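# Clamp the print's long edge between two magnetic bars

## Task

Take two of the wooden bars and trap one long side of the print between them so their magnets meet, with the clamp covering that side from end to end.

## Robot and tools

Robot: two arms, left_arm and right_arm, each ending in a five-hinge-group hand (right_arm a right hand, left_arm its mirror-image left hand). Base positions in the scene frame: left_arm (+0.017, +0.481, 0) m, right_arm (-0.048, -0.353, 0) m, each turned slightly about z. A camera stand sits behind the arms.

Frames. The scene frame has its origin at table-top height, halfway between the nominal bases; +z is up, +x points out over the table, and left_arm is on the +y side (image left/right does not match arm names). Reported hand positions (m), quat_wxyz orientations, velocities and move targets are in the scene frame. Pose offsets you send are instead measured along each arm's current Hand target axes. Hand point axes (right hand): +z runs along straight fingers toward the tips, +x crosses the palm away from the thumb, +y comes out of the palm face (palm at y = -0.062). On the left hand +x points toward the thumb. A rigid mast near the wrist on the palm side (x +0.05 to +0.10, z -0.16 to -0.11, up to y = +0.06; x sign flips on the left hand) can strike things.

The 48-number row, all values in [-1, 1], one row covering both arms: left dx, dy, dz, rx, ry, rz; then 16 left motor numbers; left current_limit, speed; then the same 24 for the right arm. The six pose numbers are an offset, not a pose: they are counted from the Hand target at the start of the action (or move), along that target's own axes; 1.0 equals 0.6 m or 180 degrees, and rx, ry, rz form one rotation vector. Repeating an offset moves the hand further. Six zeros re-request the current Hand target.

Motor order (16): index_mcp, index_abd, index_pip, index_dip, thumb_cmc, thumb_axl, thumb_mcp, thumb_ipl, middle_mcp, middle_abd, middle_pip, middle_dip, ring_mcp, ring_abd, ring_pip, ring_dip. Each is an absolute goal between the hinge stops (+1 mostly bends toward the palm). Alternatively put grasp numbers a, b, c, d in the first four slots and exactly 0 in the other twelve: a curls index and middle tips, b bends all fingers at the knuckle, c brings the thumb across the palm, d curls the ring finger; all four 0 opens the hand. A zero is a goal, so to keep a hand unchanged resend its hand_goal, hand_current_limit and hand_speed. current_limit maps -1..+1 to 0..550 mA (minimum 11); speed sets (speed+1)/2 of 8.5 rad/s. Start values: +0.4 and -0.6.

Tools.
- execute_actions(actions, cameras): actions is a list of actions; each action is a table of up to 15 rows, one per 1/30 s step, a short table repeating its final row. Every row counts from the action's starting Hand target. Images appear only with an empty list or when cameras names them.
- move(target, speed, blend, stop_force, zero, blocking, cameras): target is one 48-number row or a list of up to 15; every offset counts from the same starting Hand targets. speed is m/s, 0.002 to 3.6, default 0.25 (turns up to twice that in rad/s), one value or one per target. blend in m rounds corners of a list. stop_force, 3 to 120 N, ends an arm's path when its wrist sensor feels that much push; zero (default true) re-zeroes first. blocking=false returns early but cannot be combined with stop_force. Paths are straight, do not avoid obstacles, and last 0.5 to 10 s. Avoid paths passing close to an arm's own base.
- wait(seconds 0 to 10), stop(), zoom_image(camera, region [x0, y0, x1, y1], at most 504 by 504 pixels), zero_wrist_force(arm), finished_scene(scene 1).

Results. Each arm shows end_effector_position, quaternion, velocities, Hand target (the last commanded pose after a 32 degree orientation clip; next offsets start here; the real hand often rests a bit short), joint positions, velocities (may read within noise) and torques, Wrist force and Wrist torque in end-effector axes plus the peak since last shown, motor temperatures, and per motor hand_goal, hand_measured, hand_current_ma and hand_state (moving, goal, blocked, overload). A move adds a move: line with its ending (done, off_target, moving, held, fault) and limits (paced means clipped, held means steps withheld). Cameras: cam_high and cam_low (896x504), cam_left_wrist and cam_right_wrist (672x504).

Cautions. Nothing may leave the table. Arms are stiff: aiming even slightly beyond a firm contact, or moving fast into it, can trigger a fault stop of 10 s (joint torque limits 130 N m for the big joints, 24.3 for the wrists; about 150 N outside force). Keep the arms and hands from pressing on each other; closing one hand on the other's fingers counts. A finger motor drawing 495 mA or more for 5 s shuts down. Motors heat when holding loads or straining; MOTOR HOT shows at 70 °C and brakes engage at 85 °C. After a HAND FAULT line, remaining calls in that reply are skipped. Avoid drops, releasing moving parts and hard slams.

Each tool is called after ">>>" as a command line: name --argument value for each argument, lists and objects as JSON in quotes; but a table of rows of numbers goes row by row, as --pt "numbers of a row", without its own name.

## Session

>>> execute_actions --actions '[]'

Scene clock: 0.00 s.
left_arm: end_effector_position=(+0.8259, -0.0600, +0.3727) hand_goal=(-0.754, +0.000, -0.576, -0.696, -0.714, -0.678, -0.226, -0.168, -0.754, +0.000, -0.576, -0.696, -0.754, +0.000, -0.576, -0.696) hand_measured=(-0.754, +0.000, -0.576, -0.696, -0.714, -0.678, -0.226, -0.168, -0.754, +0.000, -0.576, -0.696, -0.754, +0.000, -0.576, -0.696) hand_current_ma=(+0, +0, +0, +0, +0, +0, +0, +0, +0, +0, +0, +0, +0, +0, +0, +0) hand_state=(goal, goal, goal, goal, goal, goal, goal, goal, goal, goal, goal, goal, goal, goal, goal, goal) hand_current_limit=0.40 hand_speed=-0.60 end_effector_quat_wxyz=(+0.380, +0.423, +0.755, -0.327) | right_arm: end_effector_position=(-0.0971, -0.8139, +0.1301) hand_goal=(-0.754, +0.000, -0.576, -0.696, -0.714, -0.678, -0.226, -0.168, -0.754, +0.000, -0.576, -0.696, -0.754, +0.000, -0.576, -0.696) hand_measured=(-0.754, +0.000, -0.576, -0.696, -0.714, -0.678, -0.226, -0.168, -0.754, +0.000, -0.576, -0.696, -0.754, +0.000, -0.576, -0.696) hand_current_ma=(+0, +0, +0, +0, +0, +0, +0, +0, +0, +0, +0, +0, +0, +0, +0, +0) hand_state=(goal, goal, goal, goal, goal, goal, goal, goal, goal, goal, goal, goal, goal, goal, goal, goal) hand_current_limit=0.40 hand_speed=-0.60 end_effector_quat_wxyz=(-0.028, +0.498, +0.861, -0.096)
Joint positions: left_arm=[2.828 -2.4 -0.751 -0.711 0.855 -1.249] | right_arm=[-2.109 -1.498 2.141 -2.405 -1.628 3.673]
Joint velocities: within noise
Joint torques (N m): no reading
Motor temperatures (°C): left_arm=[31 29 31 37 43 34] | right_arm=[32 25 41 35 37 34]
Wrist force (N): no reading
Wrist torque (N m): no reading
Wrist force, peak (N): no reading
Hand target: left_arm +0.8259, -0.0600, +0.3727; +0.380, +0.423, +0.755, -0.327 | right_arm -0.0971, -0.8139, +0.1301; -0.028, +0.498, +0.861, -0.096

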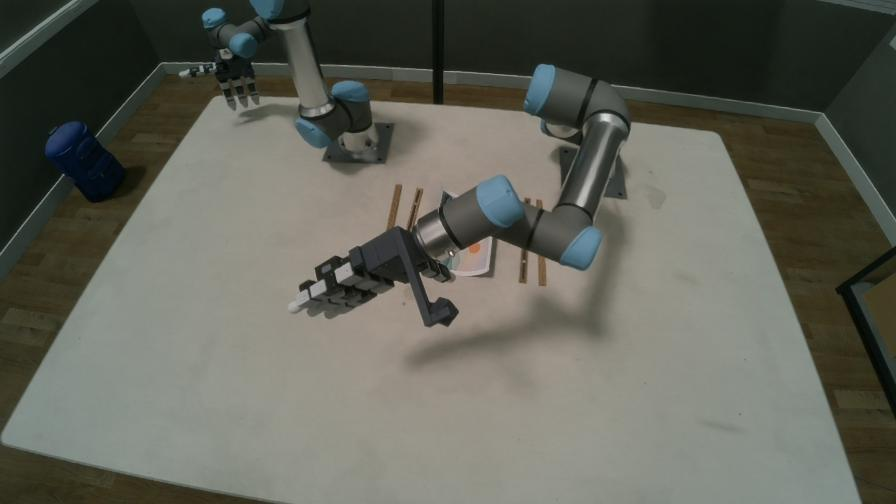

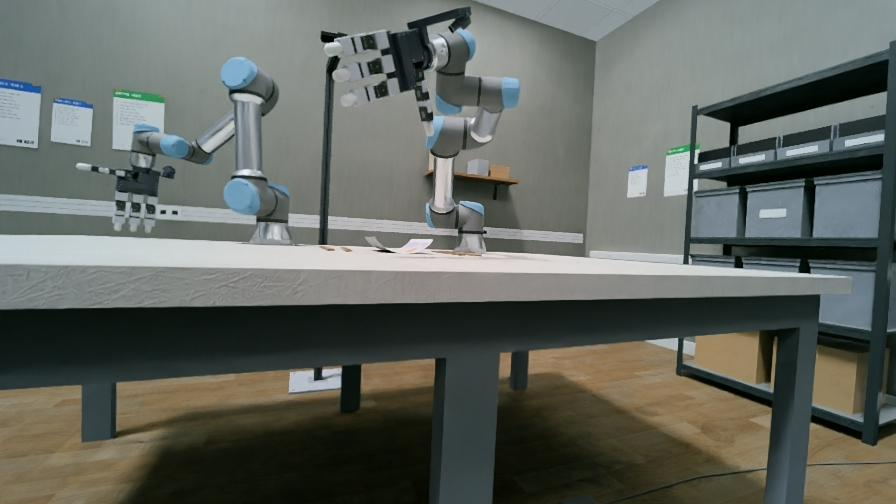

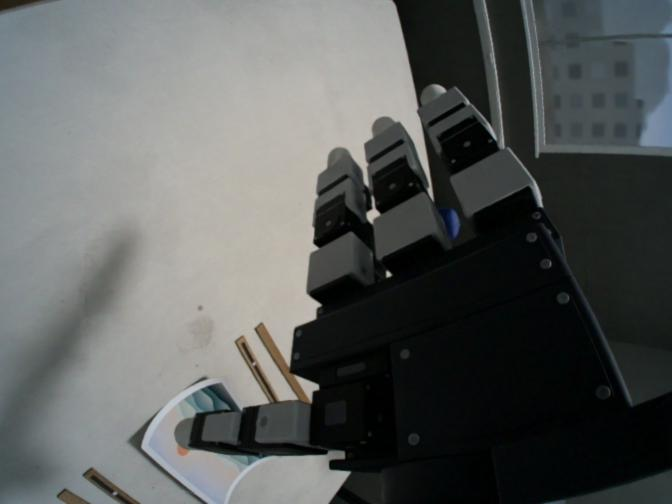

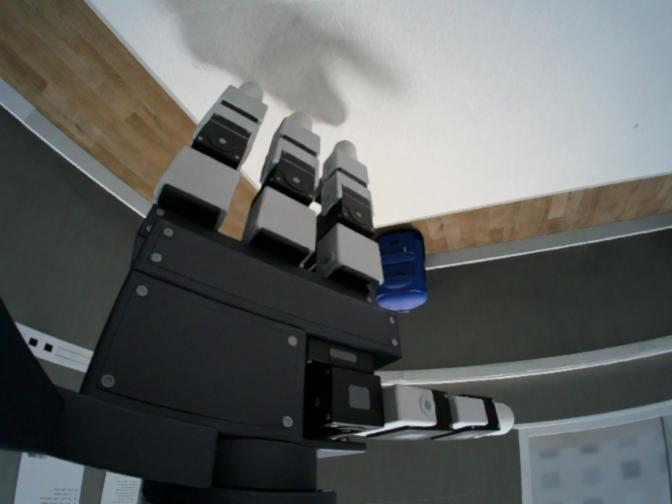

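>>> zoom_image --camera "cam_high" --region '[370, 170, 570, 310]'

>>> zoom_image --camera "cam_left_wrist" --region '[40, 300, 360, 504]'

>>> zoom_image --camera "cam_low" --region '[300, 220, 500, 270]'

Scaled by 2.520.

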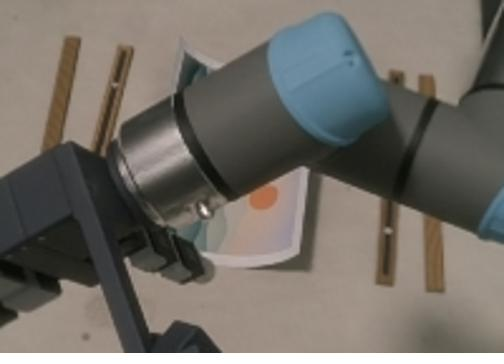

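Scaled by 1.575 from the camera's 672x504 image, which has a finer 960x720 frame.

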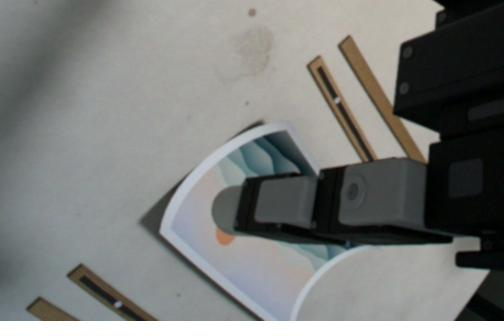

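Scaled by 2.520.

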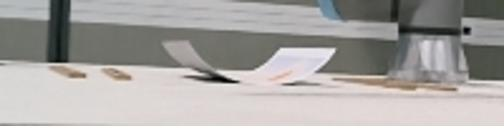

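>>> move --pt "0.456 -0.052 -0.852 0.0396 0.096 -0.373 0 0 0 0 0 0 0 0 0 0 0 0 0 0 0 0 0.4 -0.6 0.0457 0.985 -0.698 0.158 0.394 0.557 0 0 0 0 0 0 0 0 0 0 0 0 0 0 0 0 0.4 -0.6" --speed 0.4 --cameras '["all"]'

Scene clock: 16.57 s.
left_arm: end_effector_position=(+0.5500, +0.4501, +0.3998) hand_goal=(-0.750, +0.000, -0.580, -0.700, -0.710, -0.680, -0.230, -0.170, -0.750, +0.000, -0.580, -0.700, -0.750, +0.000, -0.580, -0.700) hand_measured=(-0.742, +0.000, -0.576, -0.698, -0.704, -0.678, -0.226, -0.168, -0.744, +0.000, -0.576, -0.698, -0.742, +0.000, -0.576, -0.698) hand_current_ma=(+11, +0, +3, +2, +7, +3, +7, +3, +9, +0, +3, +3, +11, +0, +3, +3) hand_state=(goal, goal, goal, goal, goal, goal, goal, goal, goal, goal, goal, goal, goal, goal, goal, goal) hand_current_limit=0.40 hand_speed=-0.60 end_effector_quat_wxyz=(+0.000, +0.000, +0.887, -0.462) | right_arm: end_effector_position=(+0.4531, -0.4463, +0.4253) hand_goal=(-0.750, +0.000, -0.580, -0.700, -0.710, -0.680, -0.230, -0.170, -0.750, +0.000, -0.580, -0.700, -0.750, +0.000, -0.580, -0.700) hand_measured=(-0.744, +0.000, -0.576, -0.698, -0.704, -0.678, -0.226, -0.168, -0.742, +0.000, -0.576, -0.696, -0.744, +0.000, -0.576, -0.698) hand_current_ma=(+26, +0, +11, +9, +24, +8, +23, +11, +30, +0, +10, +10, +24, +0, +11, +8) hand_state=(goal, goal, goal, goal, goal, goal, goal, goal, goal, goal, goal, goal, goal, goal, goal, goal) hand_current_limit=0.40 hand_speed=-0.60 end_effector_quat_wxyz=(-0.586, +0.796, +0.115, +0.099) end_effector_velocity=(+0.001, +0.001, +0.000) end_effector_angular_velocity=(+0.000, -0.002, -0.004)
Joint positions: left_arm=[3.622 -1.758 -1.198 -2.294 0.731 -0.895] | right_arm=[-0.792 -1.253 0.991 -0.167 -0.788 6.284]
Joint velocities: left_arm=[within noise] | right_arm=[0 -0.002 0.002 -0.002 0.005 0.001]
Joint torques (N m): left_arm=[0.1 40.08 15.63 -0.37 -1.83 -1.69] | right_arm=[5.51 -48.17 -7.71 -1.9 2.34 -2.32]
Wrist force (N): left_arm=[-0.9 0.7 0.7] | right_arm=[-1.0 0.0 -0.6]
Wrist torque (N m): left_arm=[-0.06 -0.04 -0.31] | right_arm=[0.17 0.32 -0.02]
Wrist force, peak (N): left_arm=[-1.2 1.0 0.9] | right_arm=[-0.5 -2.1 0.9]
Hand target: left_arm +0.5499, +0.4501, +0.3998; +0.000, +0.000, +0.887, -0.462 | right_arm +0.4533, -0.4460, +0.4253; -0.477, +0.879, +0.004, +0.014
Off the commanded pose: left_arm 0.000 m, 0 deg | right_arm 0.000 m, 22 deg.
joint sent to its limit (right arm) — joint 6 (wrist 3), upper limit. The joint targets are off in orientation, not in position.
move: off_target (right_arm)

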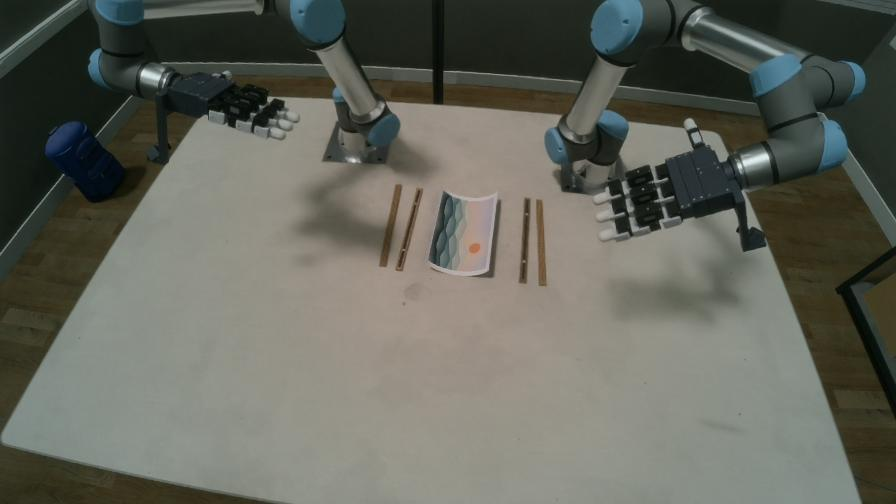

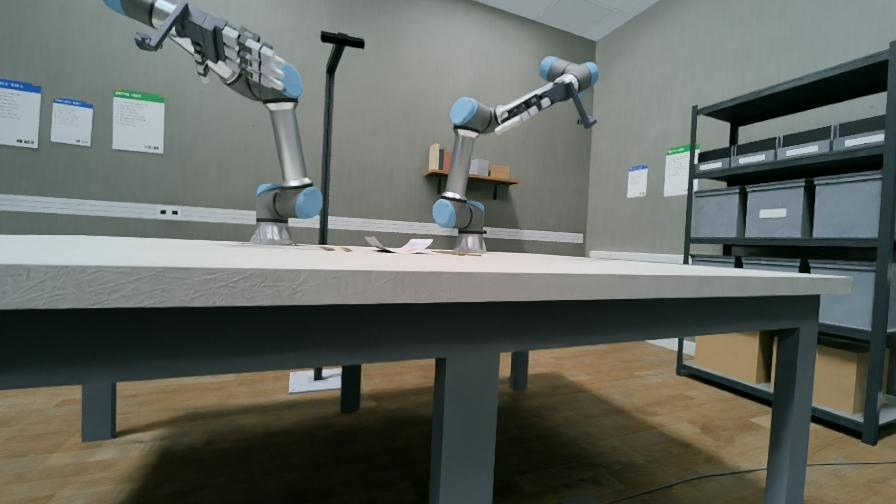

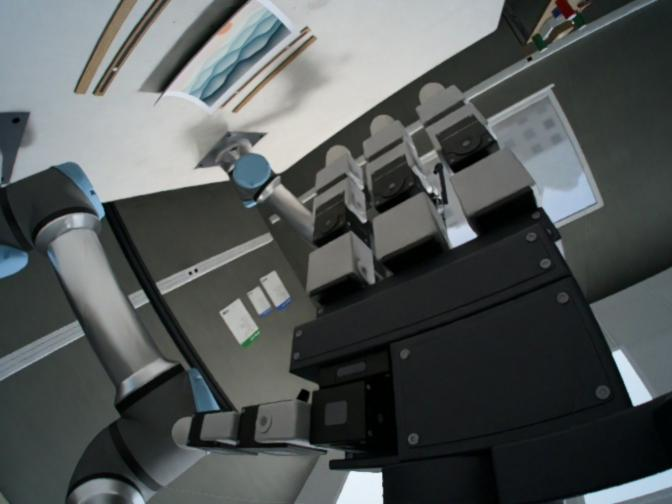

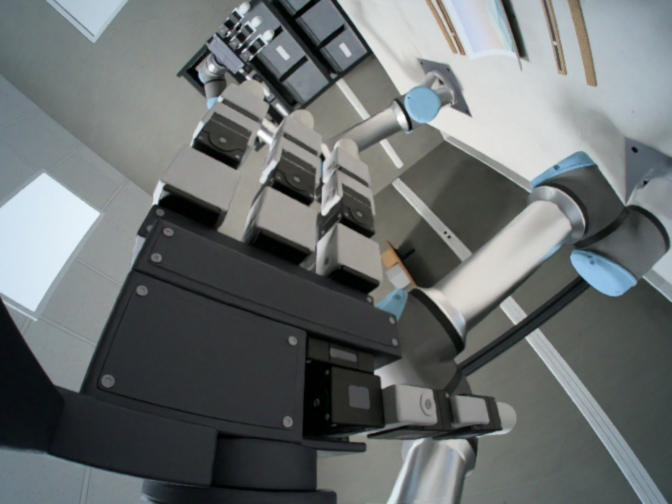

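>>> zoom_image --camera "cam_high" --region '[360, 170, 560, 300]'

>>> zoom_image --camera "cam_high" --region '[375, 180, 445, 280]'

>>> zoom_image --camera "cam_high" --region '[490, 185, 560, 295]'

>>> zoom_image --camera "cam_left_wrist" --region '[60, 0, 340, 120]'

Scaled by 2.520.

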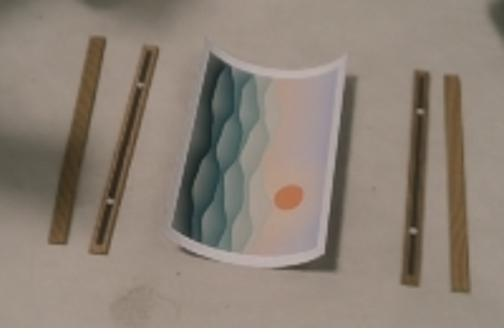

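Scaled by 5.040.

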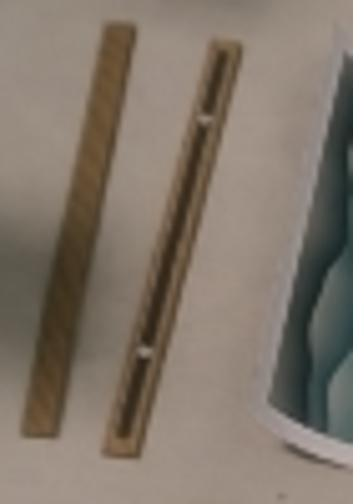

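Scaled by 4.582.

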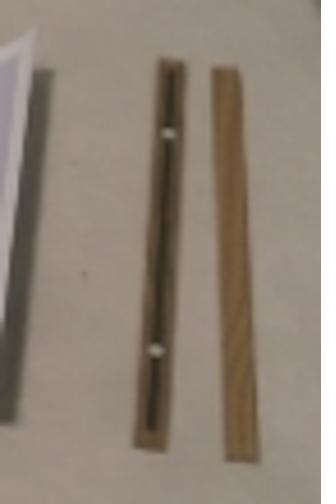

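Scaled by 1.800 from the camera's 672x504 image, which has a finer 960x720 frame.

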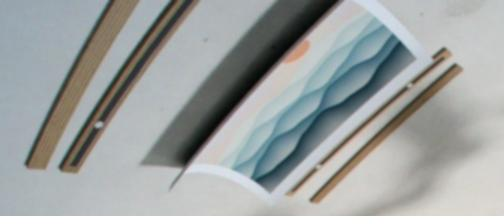

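>>> zoom_image --camera "cam_high" --region '[560, 100, 780, 260]'

>>> zoom_image --camera "cam_high" --region '[300, 90, 420, 180]'

>>> zoom_image --camera "cam_high" --region '[140, 60, 310, 170]'

>>> zoom_image --camera "cam_low" --region '[310, 225, 490, 265]'

Scaled by 2.291.

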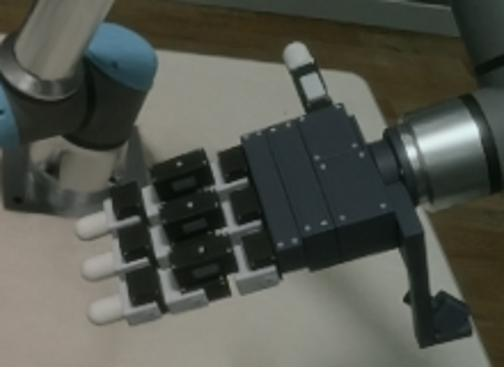

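Scaled by 4.200.

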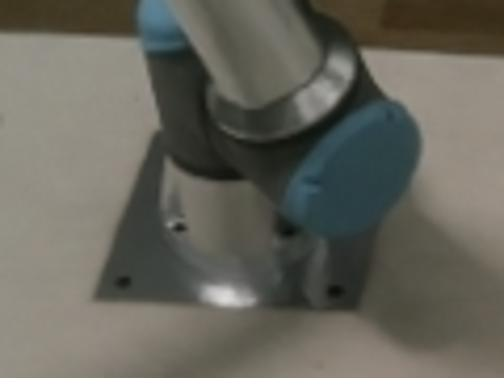

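Scaled by 2.965.

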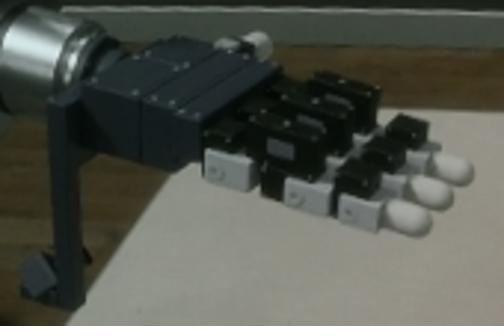

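Scaled by 2.800.

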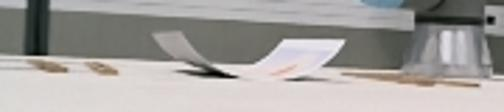

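>>> move --pt "0.4333 0.3474 0.3524 -0.111 0.0118 0.0118 0 0 0 0 0 0 0 0 0 0 0 0 0 0 0 0 0.4 -0.6 0 0 0 0 0 -0.2333 0 0 0 0 0 0 0 0 0 0 0 0 0 0 0 0 0.4 -0.6" --speed 0.3 --cameras '["all"]'

Scene clock: 57.50 s.
left_arm: end_effector_position=(+0.2899, +0.3965, +0.1078) hand_goal=(-0.750, +0.000, -0.580, -0.700, -0.710, -0.680, -0.230, -0.170, -0.750, +0.000, -0.580, -0.700, -0.750, +0.000, -0.580, -0.700) hand_measured=(-0.742, +0.000, -0.576, -0.698, -0.704, -0.678, -0.226, -0.168, -0.744, +0.000, -0.576, -0.698, -0.742, +0.000, -0.576, -0.698) hand_current_ma=(+11, +0, +3, +2, +7, +3, +7, +3, +9, +0, +3, +3, +11, +0, +3, +3) hand_state=(goal, goal, goal, goal, goal, goal, goal, goal, goal, goal, goal, goal, goal, goal, goal, goal) hand_current_limit=0.40 hand_speed=-0.60 end_effector_quat_wxyz=(-0.008, +0.025, +0.953, -0.301) | right_arm: end_effector_position=(+0.4532, -0.4459, +0.4253) hand_goal=(-0.750, +0.000, -0.580, -0.700, -0.710, -0.680, -0.230, -0.170, -0.750, +0.000, -0.580, -0.700, -0.750, +0.000, -0.580, -0.700) hand_measured=(-0.744, +0.000, -0.576, -0.698, -0.704, -0.678, -0.226, -0.168, -0.742, +0.000, -0.576, -0.696, -0.744, +0.000, -0.576, -0.698) hand_current_ma=(+26, +0, +11, +9, +24, +8, +23, +11, +30, +0, +10, +10, +24, +0, +11, +8) hand_state=(goal, goal, goal, goal, goal, goal, goal, goal, goal, goal, goal, goal, goal, goal, goal, goal) hand_current_limit=0.40 hand_speed=-0.60 end_effector_quat_wxyz=(-0.440, +0.819, +0.319, +0.183)
Joint positions: left_arm=[3.574 -1.139 -2.467 -1.394 1.024 -1.054] | right_arm=[-0.779 -1.455 1.192 -0.512 -0.895 6.066]
Joint torques (N m): left_arm=[13.18 6.14 13.18 3.66 -1.28 1.72] | right_arm=[-8 -12.32 -36.25 0.36 2.62 1.72]
Wrist force (N): left_arm=[-0.5 0.3 0.5] | right_arm=[-1.1 0.3 -0.2]
Wrist torque (N m): left_arm=[0.00 0.01 -0.21] | right_arm=[0.12 0.31 -0.15]
Wrist force, peak (N): left_arm=[-2.7 -0.7 -0.9] | right_arm=[-1.5 0.3 -0.5]
Hand target: left_arm +0.2899, +0.3966, +0.1078; -0.008, +0.025, +0.953, -0.301 | right_arm +0.4533, -0.4460, +0.4253; -0.440, +0.819, +0.319, +0.183
Off the commanded pose: left_arm 0.000 m, 0 deg | right_arm 0.000 m, 0 deg.
move: done

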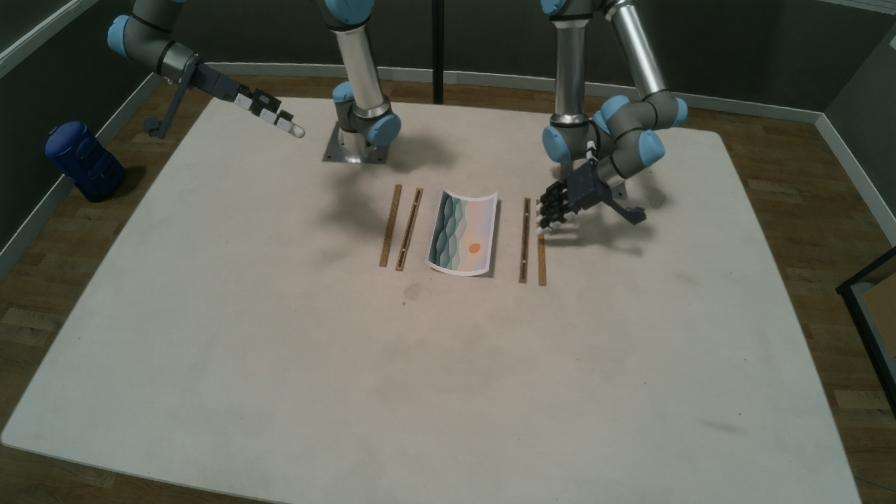

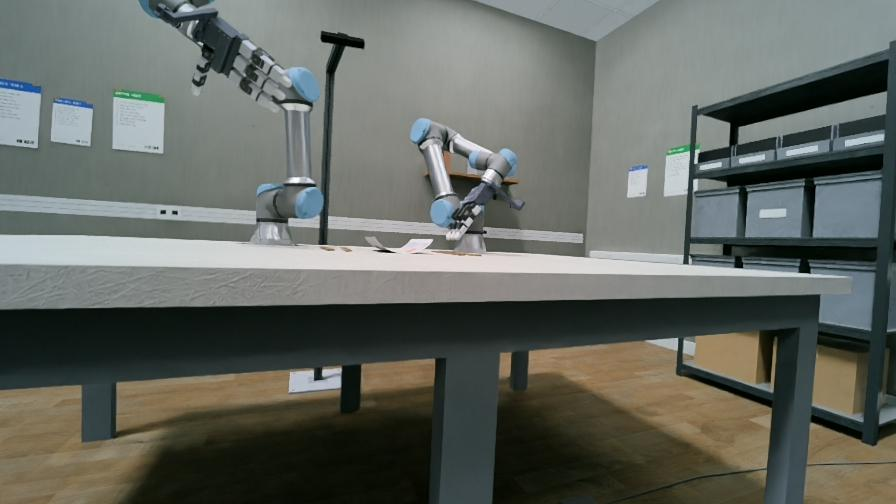

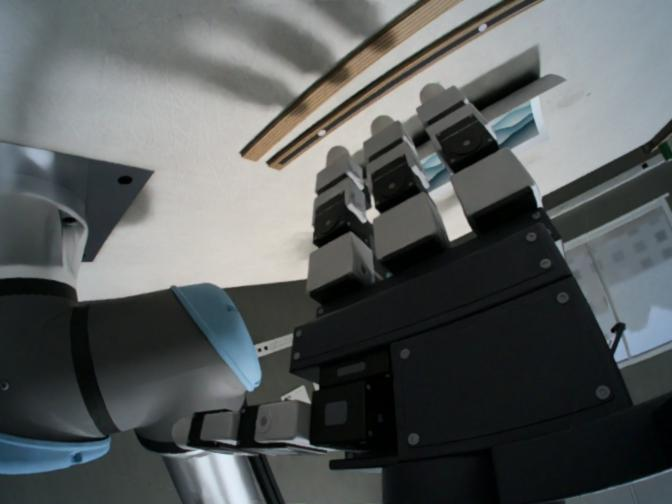

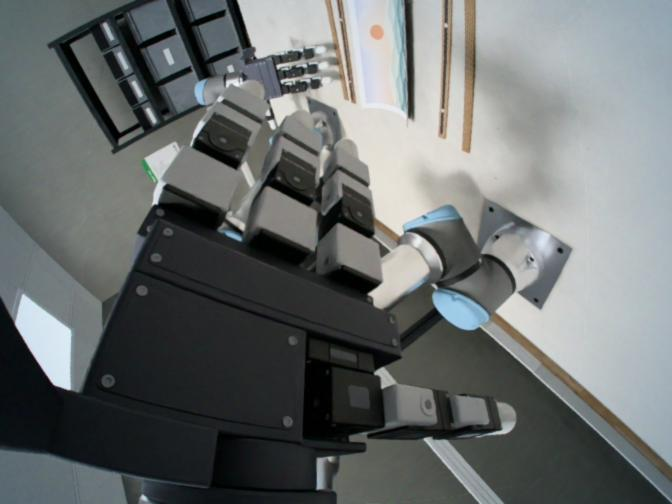

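>>> zoom_image --camera "cam_left_wrist" --region '[200, 0, 600, 220]'

>>> zoom_image --camera "cam_high" --region '[420, 170, 580, 300]'

Scaled by 1.260 from the camera's 672x504 image, which has a finer 960x720 frame.

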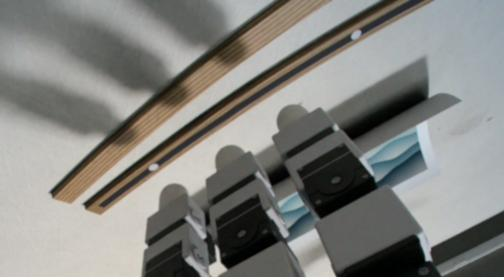

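Scaled by 3.150.

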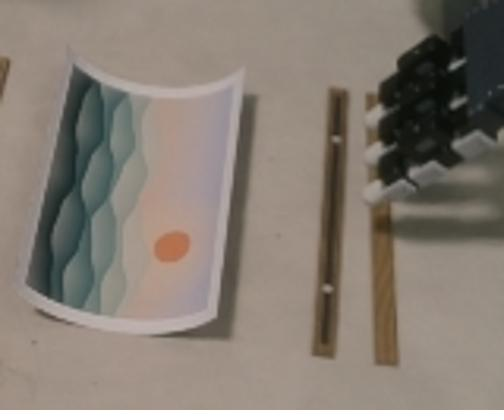

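>>> zoom_image --camera "cam_high" --region '[512, 190, 562, 240]'

>>> zoom_image --camera "cam_high" --region '[512, 240, 562, 290]'

Scaled by 10.080.

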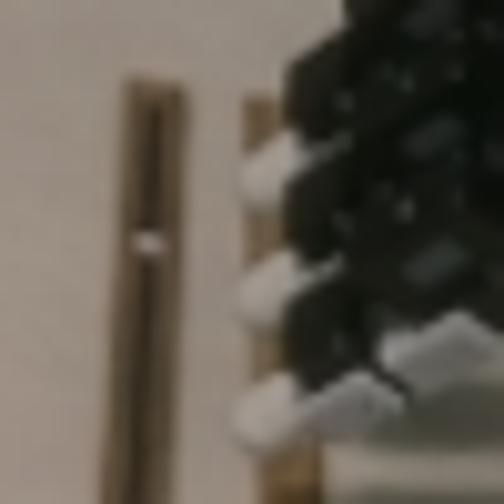

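Scaled by 10.080.

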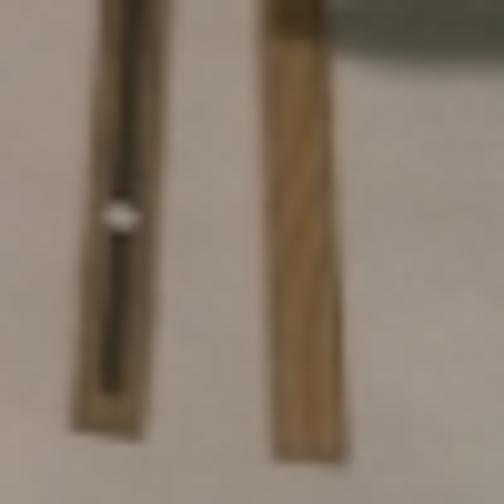

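>>> move --pt "-0.0381 0.0187 0.0479 0 0 0 0 0 0 0 0 0 0 0 0 0 0 0 0 0 0 0 0.4 -0.6 0 0 0 0 0 0 0 0 0 0 0 0 0 0 0 0 0 0 0 0 0 0 0.4 -0.6" --speed 0.15 --cameras '["cam_high", "cam_left_wrist"]'

>>> zoom_image --camera "cam_high" --region '[512, 190, 562, 240]'

>>> zoom_image --camera "cam_left_wrist" --region '[200, 0, 600, 220]'

Scene clock: 67.33 s.
left_arm: end_effector_position=(+0.3122, +0.3880, +0.0778) hand_goal=(-0.750, +0.000, -0.580, -0.700, -0.710, -0.680, -0.230, -0.170, -0.750, +0.000, -0.580, -0.700, -0.750, +0.000, -0.580, -0.700) hand_measured=(-0.742, +0.000, -0.576, -0.698, -0.704, -0.678, -0.226, -0.168, -0.744, +0.000, -0.576, -0.698, -0.742, +0.000, -0.576, -0.698) hand_current_ma=(+11, +0, +3, +2, +7, +3, +7, +3, +9, +0, +3, +3, +11, +0, +3, +3) hand_state=(goal, goal, goal, goal, goal, goal, goal, goal, goal, goal, goal, goal, goal, goal, goal, goal) hand_current_limit=0.40 hand_speed=-0.60 end_effector_quat_wxyz=(-0.008, +0.025, +0.953, -0.301) | right_arm: end_effector_position=(+0.4533, -0.4460, +0.4253) hand_goal=(-0.750, +0.000, -0.580, -0.700, -0.710, -0.680, -0.230, -0.170, -0.750, +0.000, -0.580, -0.700, -0.750, +0.000, -0.580, -0.700) hand_measured=(-0.744, +0.000, -0.576, -0.698, -0.704, -0.678, -0.226, -0.168, -0.742, +0.000, -0.576, -0.696, -0.744, +0.000, -0.576, -0.698) hand_current_ma=(+26, +0, +11, +9, +24, +8, +23, +11, +30, +0, +10, +10, +24, +0, +11, +8) hand_state=(goal, goal, goal, goal, goal, goal, goal, goal, goal, goal, goal, goal, goal, goal, goal, goal) hand_current_limit=0.40 hand_speed=-0.60 end_effector_quat_wxyz=(-0.440, +0.819, +0.319, +0.183)
Joint positions: left_arm=[3.518 -1.285 -2.485 -1.196 1.009 -1.118] | right_arm=[-0.779 -1.454 1.192 -0.512 -0.895 6.066]
Joint torques (N m): left_arm=[13.56 1.02 26.01 3.42 0.62 1.4] | right_arm=[-7.27 -12.72 -35.23 -2.88 2.18 -2.26]
Wrist force (N): left_arm=[-0.6 0.3 0.1] | right_arm=[-1.0 0.7 0.1]
Wrist torque (N m): left_arm=[0.03 0.01 -0.28] | right_arm=[0.14 0.30 -0.15]
Wrist force, peak (N): left_arm=[-1.0 0.6 1.0] | right_arm=[-1.4 0.5 0.1]
Hand target: left_arm +0.3123, +0.3881, +0.0778; -0.008, +0.025, +0.953, -0.301 | right_arm +0.4533, -0.4460, +0.4253; -0.440, +0.819, +0.319, +0.183
Off the commanded pose: left_arm 0.000 m, 0 deg | right_arm 0.000 m, 0 deg.
move: done
Images, in order (width x height): cam_high 896x504, cam_left_wrist 672x504.

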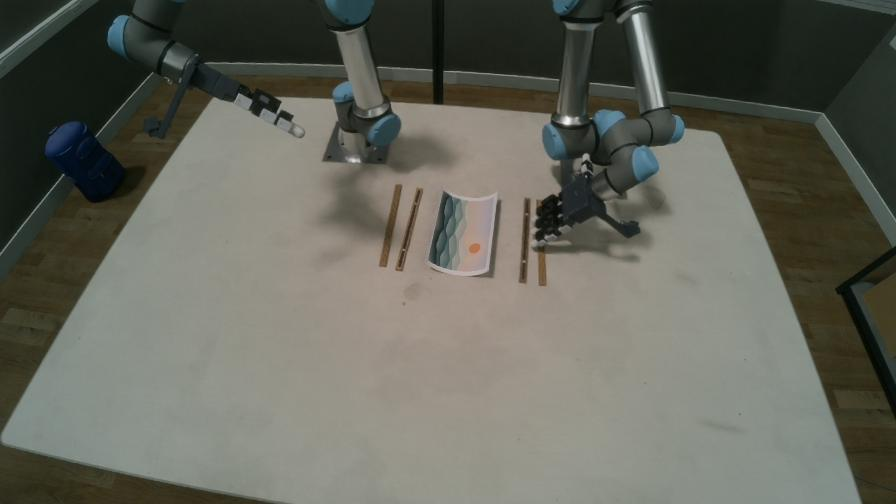

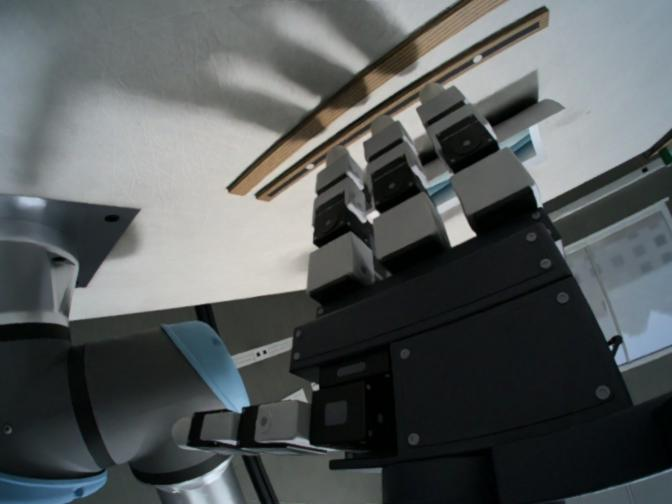

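Scaled by 10.080.

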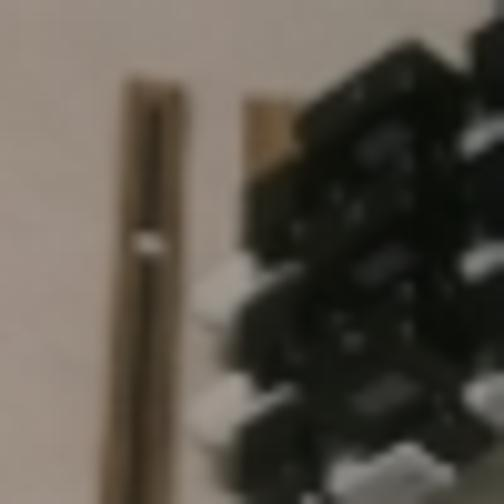

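Scaled by 1.260 from the camera's 672x504 image, which has a finer 960x720 frame.

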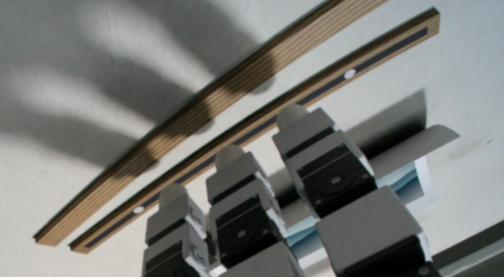

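>>> move --pt "0 0.0293 0.0447 0 0 0 0 0 0 0 0 0 0 0 0 0 0 0 0 0 0 0 0.4 -0.6 0 0 0 0 0 0 0 0 0 0 0 0 0 0 0 0 0 0 0 0 0 0 0.4 -0.6" --speed 0.03 --stop_force 3 --cameras '["cam_high", "cam_left_wrist"]'

>>> zoom_image --camera "cam_high" --region '[512, 190, 562, 240]'

>>> zoom_image --camera "cam_left_wrist" --region '[200, 0, 600, 220]'

Scene clock: 70.23 s.
left_arm: end_effector_position=(+0.3123, +0.3875, +0.0588) hand_goal=(-0.750, +0.000, -0.580, -0.700, -0.710, -0.680, -0.230, -0.170, -0.750, +0.000, -0.580, -0.700, -0.750, +0.000, -0.580, -0.700) hand_measured=(-0.744, +0.000, -0.578, -0.696, -0.704, -0.678, -0.226, -0.168, -0.744, +0.000, -0.578, -0.696, -0.744, +0.000, -0.578, -0.694) hand_current_ma=(+10, +0, +3, +3, +7, +3, +7, +3, +8, +0, +2, +3, +9, +0, +3, +7) hand_state=(goal, goal, goal, goal, goal, goal, goal, goal, goal, goal, goal, goal, goal, goal, goal, goal) hand_current_limit=0.40 hand_speed=-0.60 end_effector_quat_wxyz=(-0.008, +0.025, +0.953, -0.301) | right_arm: end_effector_position=(+0.4533, -0.4460, +0.4253) hand_goal=(-0.750, +0.000, -0.580, -0.700, -0.710, -0.680, -0.230, -0.170, -0.750, +0.000, -0.580, -0.700, -0.750, +0.000, -0.580, -0.700) hand_measured=(-0.744, +0.000, -0.576, -0.698, -0.704, -0.678, -0.226, -0.168, -0.742, +0.000, -0.576, -0.696, -0.744, +0.000, -0.576, -0.698) hand_current_ma=(+26, +0, +11, +9, +24, +8, +23, +11, +30, +0, +10, +10, +24, +0, +11, +8) hand_state=(goal, goal, goal, goal, goal, goal, goal, goal, goal, goal, goal, goal, goal, goal, goal, goal) hand_current_limit=0.40 hand_speed=-0.60 end_effector_quat_wxyz=(-0.440, +0.819, +0.319, +0.183)
Joint positions: left_arm=[3.517 -1.332 -2.517 -1.116 1.008 -1.12] | right_arm=[-0.779 -1.454 1.192 -0.512 -0.895 6.066]
Joint torques (N m): left_arm=[10.64 -4.62 23.57 4.37 0.53 1.59] | right_arm=[-6.37 -12.99 -35.47 -2.93 2.11 -2.01]
Wrist force (N): left_arm=[-0.7 0.5 -0.7] | right_arm=[-0.9 0.3 -0.2]
Wrist torque (N m): left_arm=[0.08 0.00 -0.21] | right_arm=[0.12 0.27 -0.12]
Wrist force, peak (N): left_arm=[0.1 -3.9 -41.1] | right_arm=[-1.2 0.7 -0.2]
Hand target: left_arm +0.3123, +0.3875, +0.0588; -0.008, +0.025, +0.953, -0.301 (not the last commanded pose) | right_arm +0.4533, -0.4460, +0.4253; -0.440, +0.819, +0.319, +0.183
Off the commanded pose: left_arm 0.013 m, 0 deg | right_arm 0.000 m, 0 deg.
move: contact (left_arm)
Images, in order (width x height): cam_high 896x504, cam_left_wrist 672x504.

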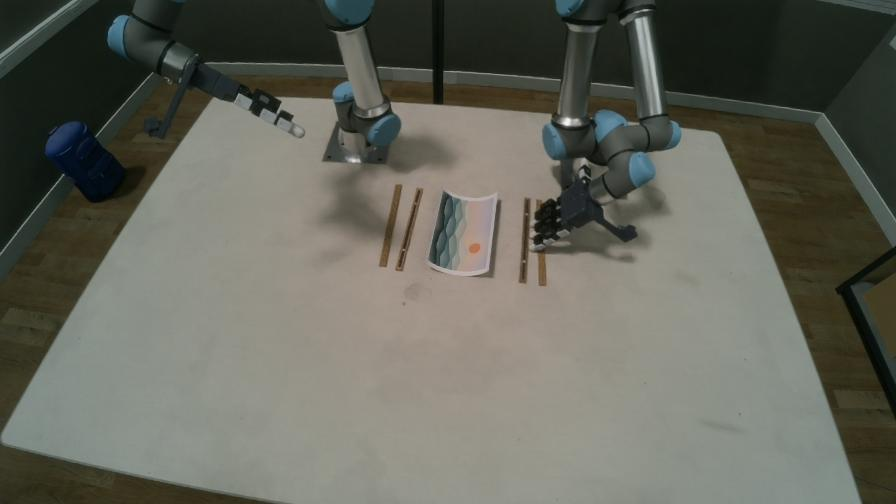

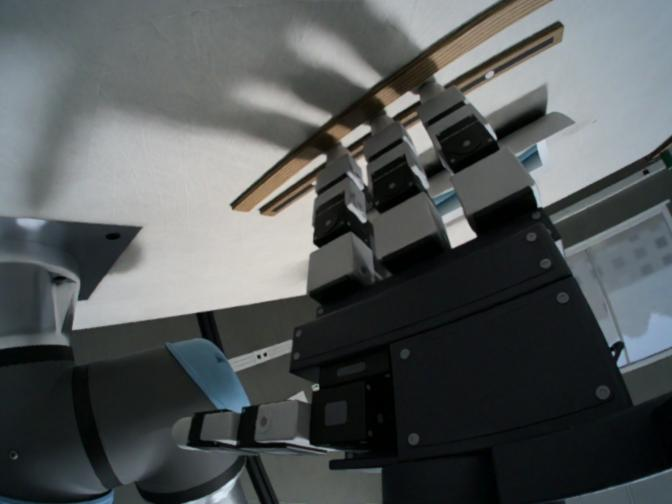

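Scaled by 10.080.

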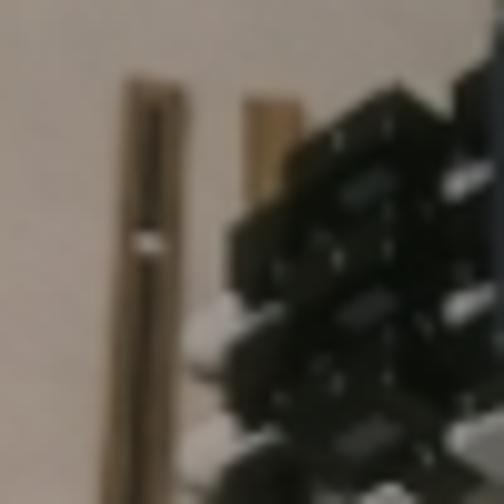

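Scaled by 1.260 from the camera's 672x504 image, which has a finer 960x720 frame.

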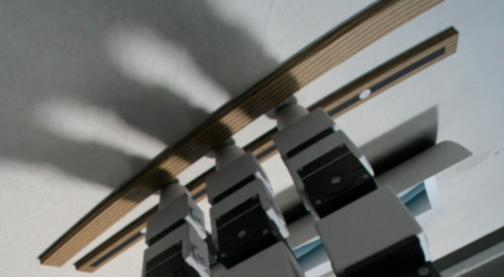

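>>> zoom_image --camera "cam_high" --region '[420, 180, 510, 240]'

>>> zoom_image --camera "cam_high" --region '[420, 230, 510, 290]'

>>> zoom_image --camera "cam_low" --region '[350, 225, 450, 265]'

Scaled by 5.600.

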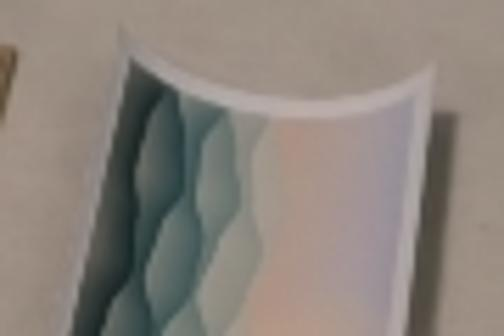

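Scaled by 5.600.

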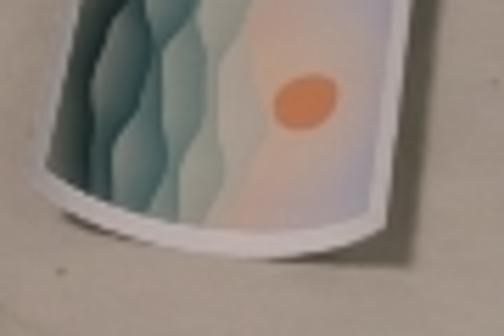

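This scene's latest camera images include none from cam_low. They are from: cam_high, cam_left_wrist. cam_low's image comes with the result of a call that names it in "cameras".

>>> move --pt "0 -0.0012 -0.0016 0 0 0 0 0 0 0 0 0 0 0 0 0 0 0 0 0 0 0 0.4 -0.6 0 0 0 0 0 0 0 0 0 0 0 0 0 0 0 0 0 0 0 0 0 0 0.4 -0.6" --pt "-0.0182 -0.1028 0.0697 0 0 0 0 0 0 0 0 0 0 0 0 0 0 0 0 0 0 0 0.4 -0.6 0 0 0 0 0 0 0 0 0 0 0 0 0 0 0 0 0 0 0 0 0 0 0.4 -0.6" --speed 0.06 --cameras '["cam_high", "cam_low", "cam_left_wrist"]'

>>> zoom_image --camera "cam_high" --region '[460, 180, 550, 240]'

>>> zoom_image --camera "cam_high" --region '[460, 235, 550, 295]'

>>> zoom_image --camera "cam_left_wrist" --region '[200, 0, 600, 220]'

>>> zoom_image --camera "cam_low" --region '[350, 225, 450, 265]'

Scene clock: 77.63 s.
left_arm: end_effector_position=(+0.3193, +0.3125, +0.0600) hand_goal=(-0.750, +0.000, -0.580, -0.700, -0.710, -0.680, -0.230, -0.170, -0.750, +0.000, -0.580, -0.700, -0.750, +0.000, -0.580, -0.700) hand_measured=(-0.742, +0.000, -0.578, -0.698, -0.704, -0.678, -0.226, -0.168, -0.744, +0.000, -0.578, -0.698, -0.744, +0.000, -0.578, -0.698) hand_current_ma=(+11, +0, +3, +2, +7, +3, +7, +3, +8, +0, +2, +2, +9, +0, +3, +3) hand_state=(goal, goal, goal, goal, goal, goal, goal, goal, goal, goal, goal, goal, goal, goal, goal, goal) hand_current_limit=0.40 hand_speed=-0.60 end_effector_quat_wxyz=(-0.008, +0.025, +0.953, -0.301) | right_arm: end_effector_position=(+0.4533, -0.4460, +0.4253) hand_goal=(-0.750, +0.000, -0.580, -0.700, -0.710, -0.680, -0.230, -0.170, -0.750, +0.000, -0.580, -0.700, -0.750, +0.000, -0.580, -0.700) hand_measured=(-0.744, +0.000, -0.576, -0.698, -0.704, -0.678, -0.226, -0.168, -0.742, +0.000, -0.576, -0.696, -0.744, +0.000, -0.576, -0.698) hand_current_ma=(+26, +0, +11, +9, +24, +8, +23, +11, +30, +0, +10, +10, +24, +0, +11, +8) hand_state=(goal, goal, goal, goal, goal, goal, goal, goal, goal, goal, goal, goal, goal, goal, goal, goal) hand_current_limit=0.40 hand_speed=-0.60 end_effector_quat_wxyz=(-0.440, +0.819, +0.319, +0.183)
Joint positions: left_arm=[3.272 -1.435 -2.493 -0.877 0.966 -1.409] | right_arm=[-0.779 -1.454 1.192 -0.512 -0.895 6.066]
Joint torques (N m): left_arm=[8.83 22.44 9.65 0.39 0.55 0.52] | right_arm=[-6.25 -12.71 -35.98 -2.39 1.75 -1.83]
Wrist force (N): left_arm=[-0.8 0.7 0.0] | right_arm=[-0.9 0.3 -0.1]
Wrist torque (N m): left_arm=[0.10 0.01 -0.38] | right_arm=[0.12 0.27 -0.13]
Wrist force, peak (N): left_arm=[-0.8 1.0 0.2] | right_arm=[-1.3 0.5 0.0]
Hand target: left_arm +0.3192, +0.3125, +0.0600; -0.008, +0.025, +0.953, -0.301 | right_arm +0.4533, -0.4460, +0.4253; -0.440, +0.819, +0.319, +0.183
Off the commanded pose: left_arm 0.000 m, 0 deg | right_arm 0.000 m, 0 deg.
move: done
Images, in order (width x height): cam_high 896x504, cam_low 896x504, cam_left_wrist 672x504.

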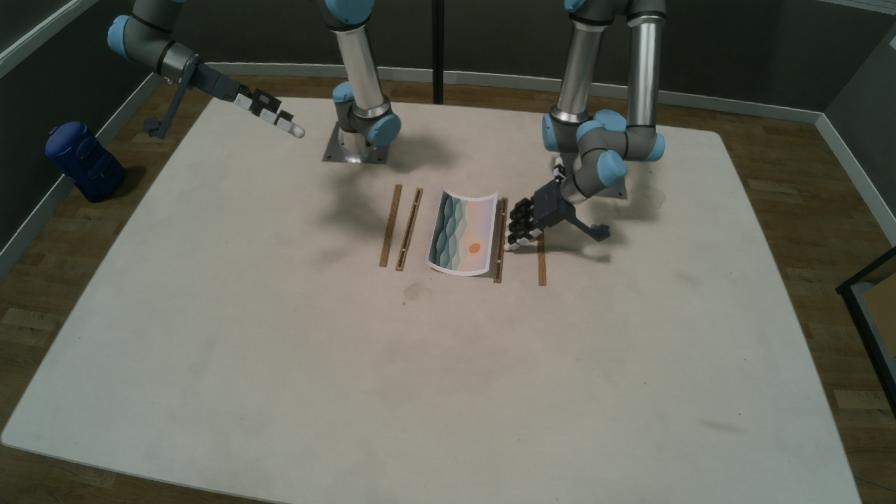

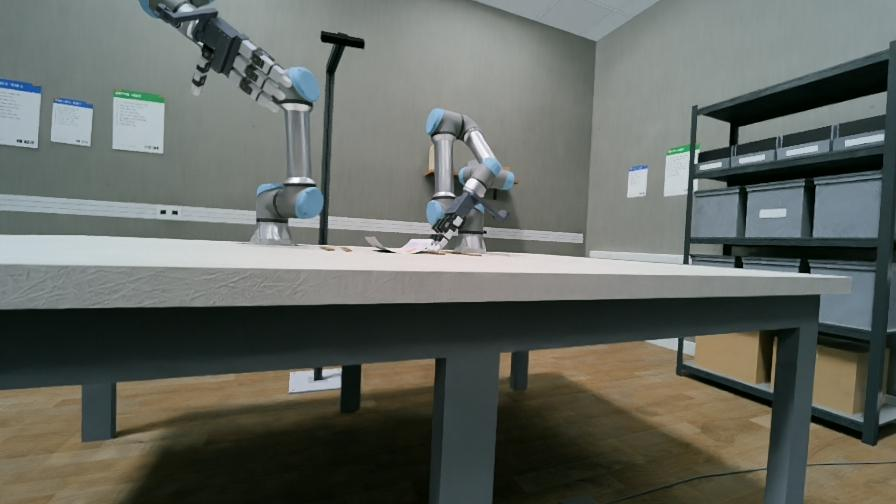

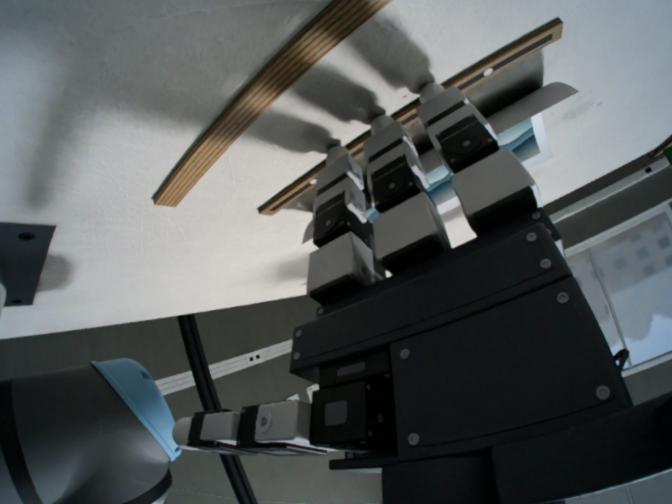

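Scaled by 5.600.

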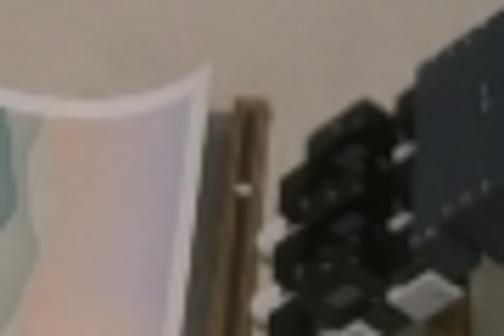

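Scaled by 5.600.

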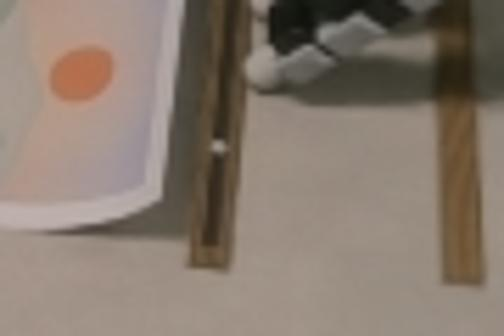

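Scaled by 1.260 from the camera's 672x504 image, which has a finer 960x720 frame.

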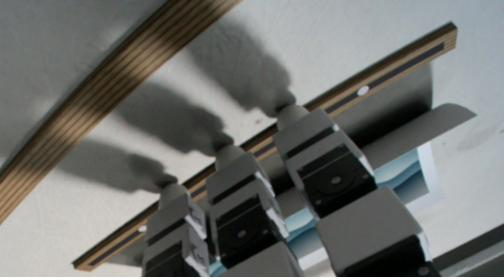

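Scaled by 5.040.

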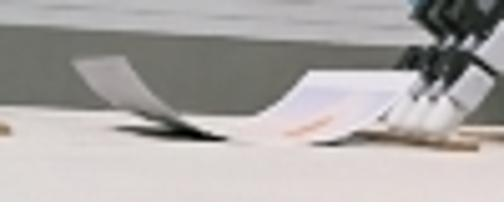

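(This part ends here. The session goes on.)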